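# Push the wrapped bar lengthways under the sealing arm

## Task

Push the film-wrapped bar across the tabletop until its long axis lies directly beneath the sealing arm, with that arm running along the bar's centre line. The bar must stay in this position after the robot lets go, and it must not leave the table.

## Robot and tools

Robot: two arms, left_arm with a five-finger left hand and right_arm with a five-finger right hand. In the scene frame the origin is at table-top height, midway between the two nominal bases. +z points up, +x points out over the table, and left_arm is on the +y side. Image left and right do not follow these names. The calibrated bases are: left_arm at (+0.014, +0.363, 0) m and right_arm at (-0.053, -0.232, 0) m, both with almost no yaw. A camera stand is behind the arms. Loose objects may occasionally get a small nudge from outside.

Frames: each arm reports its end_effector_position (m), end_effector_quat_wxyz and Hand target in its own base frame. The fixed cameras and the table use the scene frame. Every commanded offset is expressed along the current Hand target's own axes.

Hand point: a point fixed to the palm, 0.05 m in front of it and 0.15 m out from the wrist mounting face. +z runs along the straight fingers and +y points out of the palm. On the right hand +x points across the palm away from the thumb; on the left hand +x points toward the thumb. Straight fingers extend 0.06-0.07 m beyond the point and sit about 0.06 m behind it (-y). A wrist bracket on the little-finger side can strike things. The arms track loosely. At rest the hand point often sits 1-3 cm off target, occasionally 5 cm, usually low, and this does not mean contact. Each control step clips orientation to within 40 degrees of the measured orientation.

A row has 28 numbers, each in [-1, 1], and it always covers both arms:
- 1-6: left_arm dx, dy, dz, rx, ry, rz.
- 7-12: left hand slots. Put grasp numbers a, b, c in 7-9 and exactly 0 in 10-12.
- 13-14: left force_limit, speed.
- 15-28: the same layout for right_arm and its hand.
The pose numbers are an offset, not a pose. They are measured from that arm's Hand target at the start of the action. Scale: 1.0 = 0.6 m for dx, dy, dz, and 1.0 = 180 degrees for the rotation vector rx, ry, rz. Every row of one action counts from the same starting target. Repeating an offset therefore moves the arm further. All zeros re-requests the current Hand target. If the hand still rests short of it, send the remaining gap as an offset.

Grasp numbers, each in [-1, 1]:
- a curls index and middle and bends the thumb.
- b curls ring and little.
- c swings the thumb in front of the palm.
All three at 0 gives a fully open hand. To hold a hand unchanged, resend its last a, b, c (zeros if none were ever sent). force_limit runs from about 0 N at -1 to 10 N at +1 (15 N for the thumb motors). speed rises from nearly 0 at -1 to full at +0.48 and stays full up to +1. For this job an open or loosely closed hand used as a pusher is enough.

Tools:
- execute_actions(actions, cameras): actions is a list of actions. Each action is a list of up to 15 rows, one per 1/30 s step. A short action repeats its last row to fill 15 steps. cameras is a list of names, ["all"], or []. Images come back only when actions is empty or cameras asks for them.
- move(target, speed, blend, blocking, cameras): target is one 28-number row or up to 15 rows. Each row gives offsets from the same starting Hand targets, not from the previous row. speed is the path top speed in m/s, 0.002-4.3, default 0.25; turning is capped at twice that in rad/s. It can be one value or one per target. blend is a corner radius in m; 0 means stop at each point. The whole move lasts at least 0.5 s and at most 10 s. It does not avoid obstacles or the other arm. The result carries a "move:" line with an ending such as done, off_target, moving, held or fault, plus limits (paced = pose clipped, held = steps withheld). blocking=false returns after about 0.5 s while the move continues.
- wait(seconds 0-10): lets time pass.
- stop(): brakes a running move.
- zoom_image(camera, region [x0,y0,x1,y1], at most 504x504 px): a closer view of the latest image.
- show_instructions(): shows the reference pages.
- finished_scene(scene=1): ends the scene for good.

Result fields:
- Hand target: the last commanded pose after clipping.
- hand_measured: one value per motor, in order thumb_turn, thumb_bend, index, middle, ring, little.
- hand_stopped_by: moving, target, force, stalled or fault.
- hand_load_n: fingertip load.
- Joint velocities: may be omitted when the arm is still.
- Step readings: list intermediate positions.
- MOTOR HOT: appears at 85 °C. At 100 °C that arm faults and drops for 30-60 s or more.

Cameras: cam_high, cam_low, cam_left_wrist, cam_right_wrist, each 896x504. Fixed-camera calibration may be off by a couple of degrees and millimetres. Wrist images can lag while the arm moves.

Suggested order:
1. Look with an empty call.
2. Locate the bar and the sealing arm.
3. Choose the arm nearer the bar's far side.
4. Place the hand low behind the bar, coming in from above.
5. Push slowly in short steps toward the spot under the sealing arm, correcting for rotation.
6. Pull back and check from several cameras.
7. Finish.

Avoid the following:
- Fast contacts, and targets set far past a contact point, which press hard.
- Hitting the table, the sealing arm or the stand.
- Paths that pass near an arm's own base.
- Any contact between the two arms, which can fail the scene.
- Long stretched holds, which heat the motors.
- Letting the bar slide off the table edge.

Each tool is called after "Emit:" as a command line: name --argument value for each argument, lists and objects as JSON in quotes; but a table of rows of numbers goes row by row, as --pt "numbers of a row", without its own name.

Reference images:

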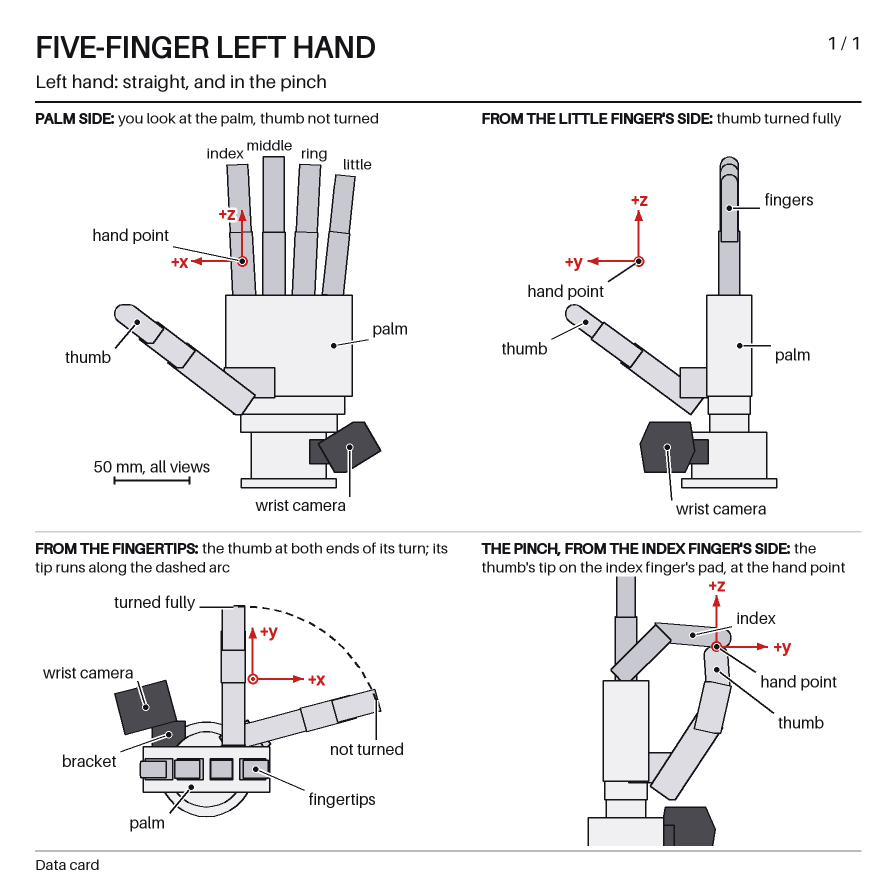

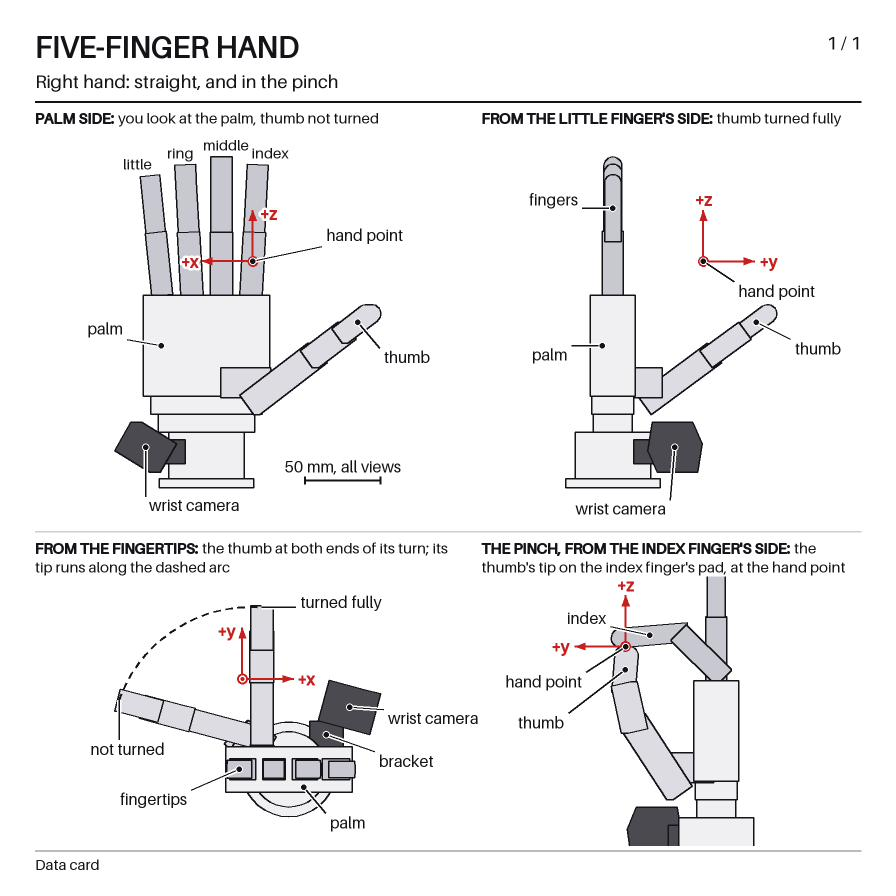

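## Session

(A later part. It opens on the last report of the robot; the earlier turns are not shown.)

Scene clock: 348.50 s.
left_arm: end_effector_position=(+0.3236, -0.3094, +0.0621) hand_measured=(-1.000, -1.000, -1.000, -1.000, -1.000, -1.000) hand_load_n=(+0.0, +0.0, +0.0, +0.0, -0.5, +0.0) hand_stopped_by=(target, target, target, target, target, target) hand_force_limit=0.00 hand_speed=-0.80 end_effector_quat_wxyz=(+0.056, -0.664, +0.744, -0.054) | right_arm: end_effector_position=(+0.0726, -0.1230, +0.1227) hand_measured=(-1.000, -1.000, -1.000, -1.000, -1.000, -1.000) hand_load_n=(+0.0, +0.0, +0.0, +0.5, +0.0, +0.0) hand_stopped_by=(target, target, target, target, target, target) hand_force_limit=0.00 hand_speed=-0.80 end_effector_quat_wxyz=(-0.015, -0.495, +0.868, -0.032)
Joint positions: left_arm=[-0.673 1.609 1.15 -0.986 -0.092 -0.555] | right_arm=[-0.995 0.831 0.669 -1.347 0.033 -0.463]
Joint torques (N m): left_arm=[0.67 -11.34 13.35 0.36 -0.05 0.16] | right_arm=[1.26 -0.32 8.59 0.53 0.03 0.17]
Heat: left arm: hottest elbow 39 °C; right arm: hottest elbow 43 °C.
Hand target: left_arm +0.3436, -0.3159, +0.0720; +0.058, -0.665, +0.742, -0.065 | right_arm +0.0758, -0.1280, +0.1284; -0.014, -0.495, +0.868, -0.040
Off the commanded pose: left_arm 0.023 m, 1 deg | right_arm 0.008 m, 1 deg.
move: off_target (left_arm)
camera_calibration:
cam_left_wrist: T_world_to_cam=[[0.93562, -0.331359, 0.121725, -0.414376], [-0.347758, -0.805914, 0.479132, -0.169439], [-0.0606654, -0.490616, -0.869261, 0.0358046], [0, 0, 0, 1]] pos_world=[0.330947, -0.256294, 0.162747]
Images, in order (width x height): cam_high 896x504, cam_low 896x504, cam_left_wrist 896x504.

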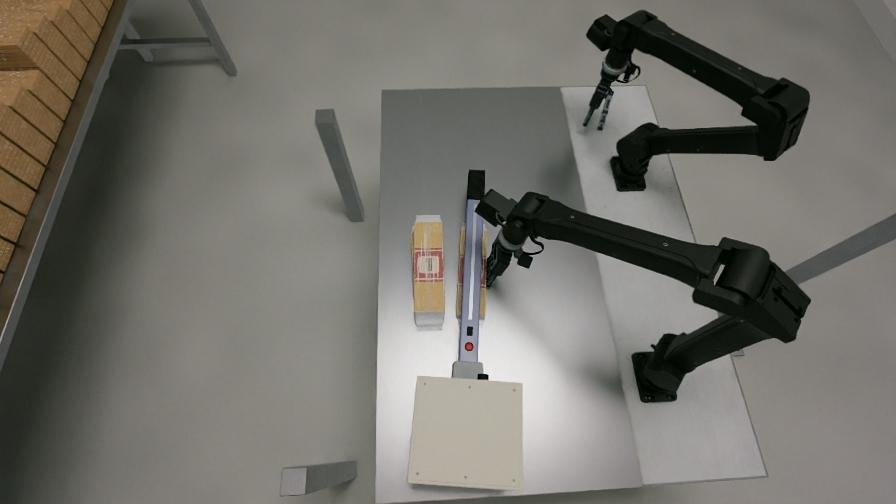

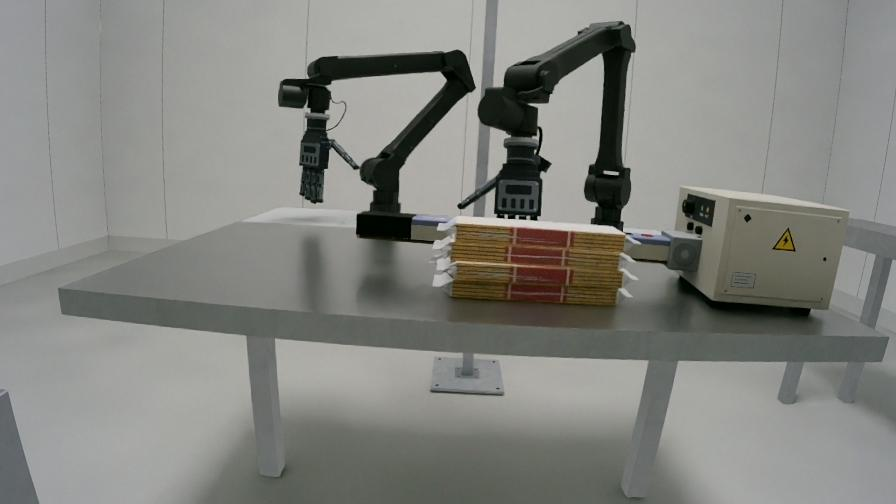

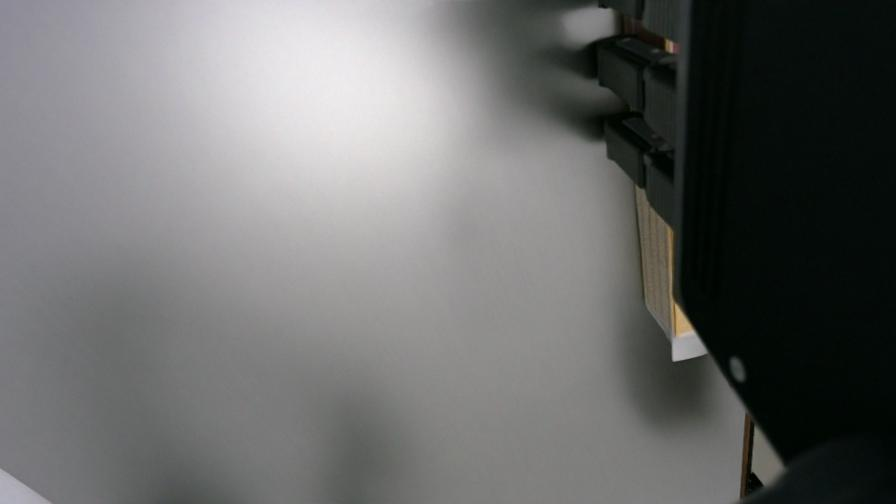

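Emit:
zoom_image --camera "cam_high" --region '[440, 215, 500, 275]'

Emit:
zoom_image --camera "cam_high" --region '[440, 275, 500, 335]'

Scaled by 8.400 from the camera's 896x504 image, which has a finer 1280x720 frame.

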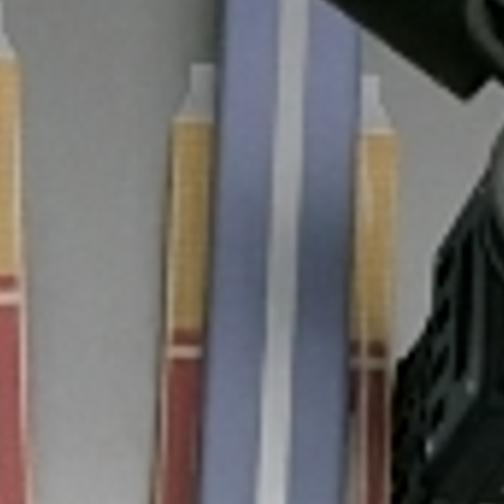

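Scaled by 8.400 from the camera's 896x504 image, which has a finer 1280x720 frame.

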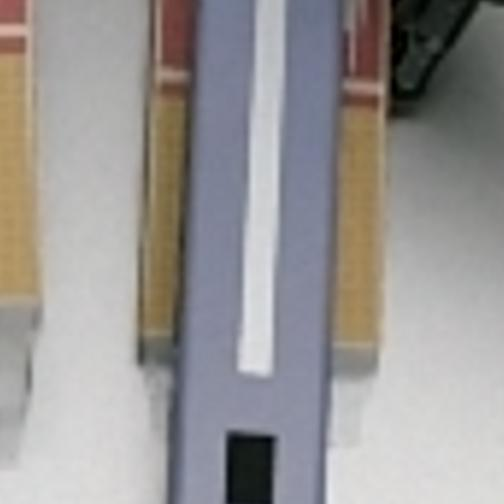

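Emit:
move --target '[0, -0.0068, 0.0011, 0, 0, 0, 0, 0, 0, 0, 0, 0, 0, -0.8, 0, 0, 0, 0, 0, 0, 0, 0, 0, 0, 0, 0, 0, -0.8]' --speed 0.05 --cameras '["cam_high"]'

Emit:
zoom_image --camera "cam_high" --region '[440, 215, 500, 275]'

Emit:
zoom_image --camera "cam_high" --region '[440, 275, 500, 335]'

Scene clock: 375.67 s.
left_arm: end_effector_position=(+0.3275, -0.3105, +0.0622) hand_measured=(-1.000, -1.000, -1.000, -1.000, -1.000, -1.000) hand_load_n=(+0.0, +0.0, +0.0, -0.5, -0.5, +0.0) hand_stopped_by=(target, target, target, target, target, target) hand_force_limit=0.00 hand_speed=-0.80 end_effector_quat_wxyz=(+0.056, -0.664, +0.744, -0.054) | right_arm: end_effector_position=(+0.0726, -0.1230, +0.1227) hand_measured=(-1.000, -1.000, -1.000, -1.000, -1.000, -1.000) hand_load_n=(+0.0, -0.5, +0.0, +0.5, +0.0, +0.0) hand_stopped_by=(target, target, target, target, target, target) hand_force_limit=0.00 hand_speed=-0.80 end_effector_quat_wxyz=(-0.015, -0.495, +0.868, -0.032)
Joint positions: left_arm=[-0.67 1.617 1.16 -0.987 -0.091 -0.55] | right_arm=[-0.995 0.831 0.669 -1.347 0.033 -0.463]
Joint torques (N m): left_arm=[0.97 -11.52 13.31 0.34 -0.05 0.19] | right_arm=[1.03 -0.5 8.59 0.53 0.04 0.15]
Heat: left arm: hottest elbow 41 °C; right arm: hottest elbow 43 °C.
Hand target: left_arm +0.3477, -0.3164, +0.0720; +0.058, -0.665, +0.742, -0.065 | right_arm +0.0758, -0.1280, +0.1284; -0.014, -0.495, +0.868, -0.040
Off the commanded pose: left_arm 0.023 m, 1 deg | right_arm 0.008 m, 1 deg.
move: off_target (left_arm)
Images, in order (width x height): cam_high 896x504.

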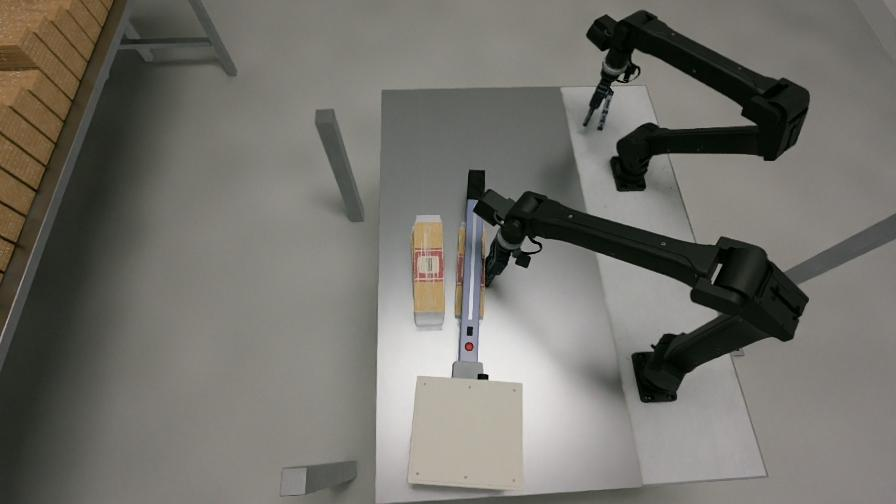

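Scaled by 8.400 from the camera's 896x504 image, which has a finer 1280x720 frame.

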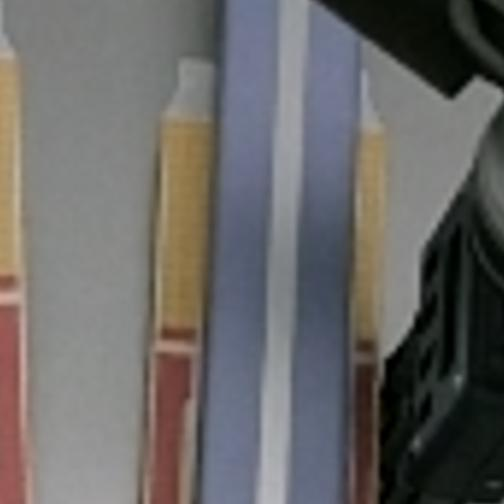

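Scaled by 8.400 from the camera's 896x504 image, which has a finer 1280x720 frame.

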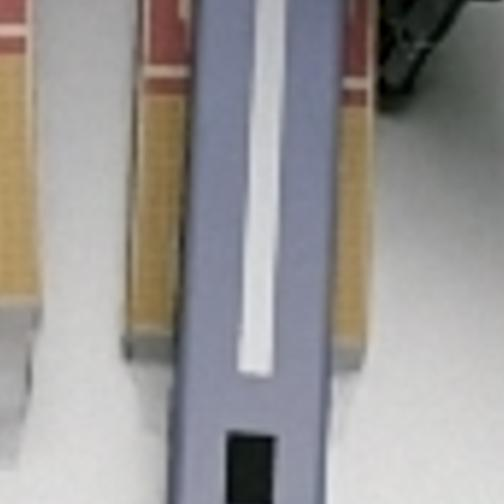

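Emit:
move --pt "0.0003 0.1953 -0.0513 0 0 0 0 0 0 0 0 0 0 -0.8 0 0 0 0 0 0 0 0 0 0 0 0 0 -0.8" --pt "0.0007 0.1935 -0.2542 0 0 0 0 0 0 0 0 0 0 -0.8 0 0 0 0 0 0 0 0 0 0 0 0 0 -0.8" --speed 0.15 --blend 0.03 --cameras '["cam_high"]'

Emit:
zoom_image --camera "cam_high" --region '[400, 170, 560, 370]'

Scene clock: 388.43 s.
left_arm: end_effector_position=(+0.2032, -0.2877, +0.1851) hand_measured=(-1.000, -1.000, -1.000, -1.000, -1.000, -1.000) hand_load_n=(+0.0, -0.5, +0.0, +0.0, +0.0, +0.0) hand_stopped_by=(target, target, target, target, target, target) hand_force_limit=0.00 hand_speed=-0.80 end_effector_quat_wxyz=(+0.058, -0.666, +0.742, -0.049) | right_arm: end_effector_position=(+0.0726, -0.1230, +0.1227) hand_measured=(-1.000, -1.000, -1.000, -1.000, -1.000, -1.000) hand_load_n=(+0.0, +0.0, +0.0, +0.0, +0.0, +0.0) hand_stopped_by=(target, target, target, target, target, target) hand_force_limit=0.00 hand_speed=-0.80 end_effector_quat_wxyz=(-0.015, -0.495, +0.868, -0.032)
Joint positions: left_arm=[-0.84 1.255 1.121 -1.338 -0.115 -0.727] | right_arm=[-0.995 0.831 0.669 -1.347 0.033 -0.463]
Joint torques (N m): left_arm=[-1.49 -8 13.86 0.23 -0.21 -0.07] | right_arm=[1.08 -0.56 8.64 0.5 0.04 0.15]
Heat: left arm: hottest elbow 41 °C; right arm: hottest elbow 43 °C.
Hand target: left_arm +0.2075, -0.3014, +0.2020; +0.058, -0.665, +0.742, -0.065 | right_arm +0.0758, -0.1280, +0.1284; -0.014, -0.495, +0.868, -0.040
Off the commanded pose: left_arm 0.022 m, 2 deg | right_arm 0.008 m, 1 deg.
move: off_target (left_arm)
Images, in order (width x height): cam_high 896x504.

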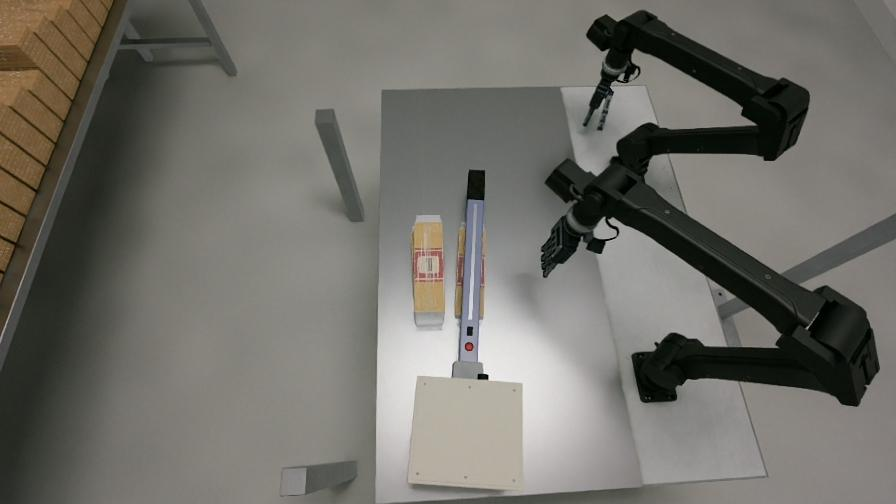

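Scaled by 2.520 from the camera's 896x504 image, which has a finer 1280x720 frame.

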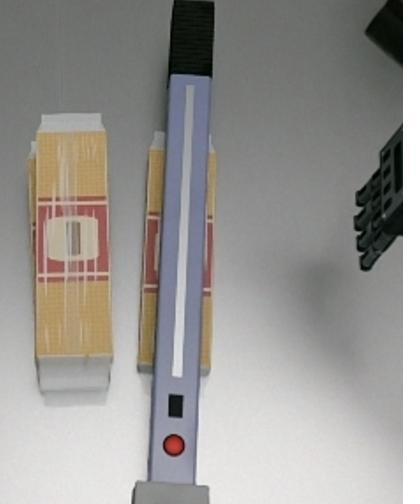

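Emit:
finished_scene

The scene is finished: the task was done.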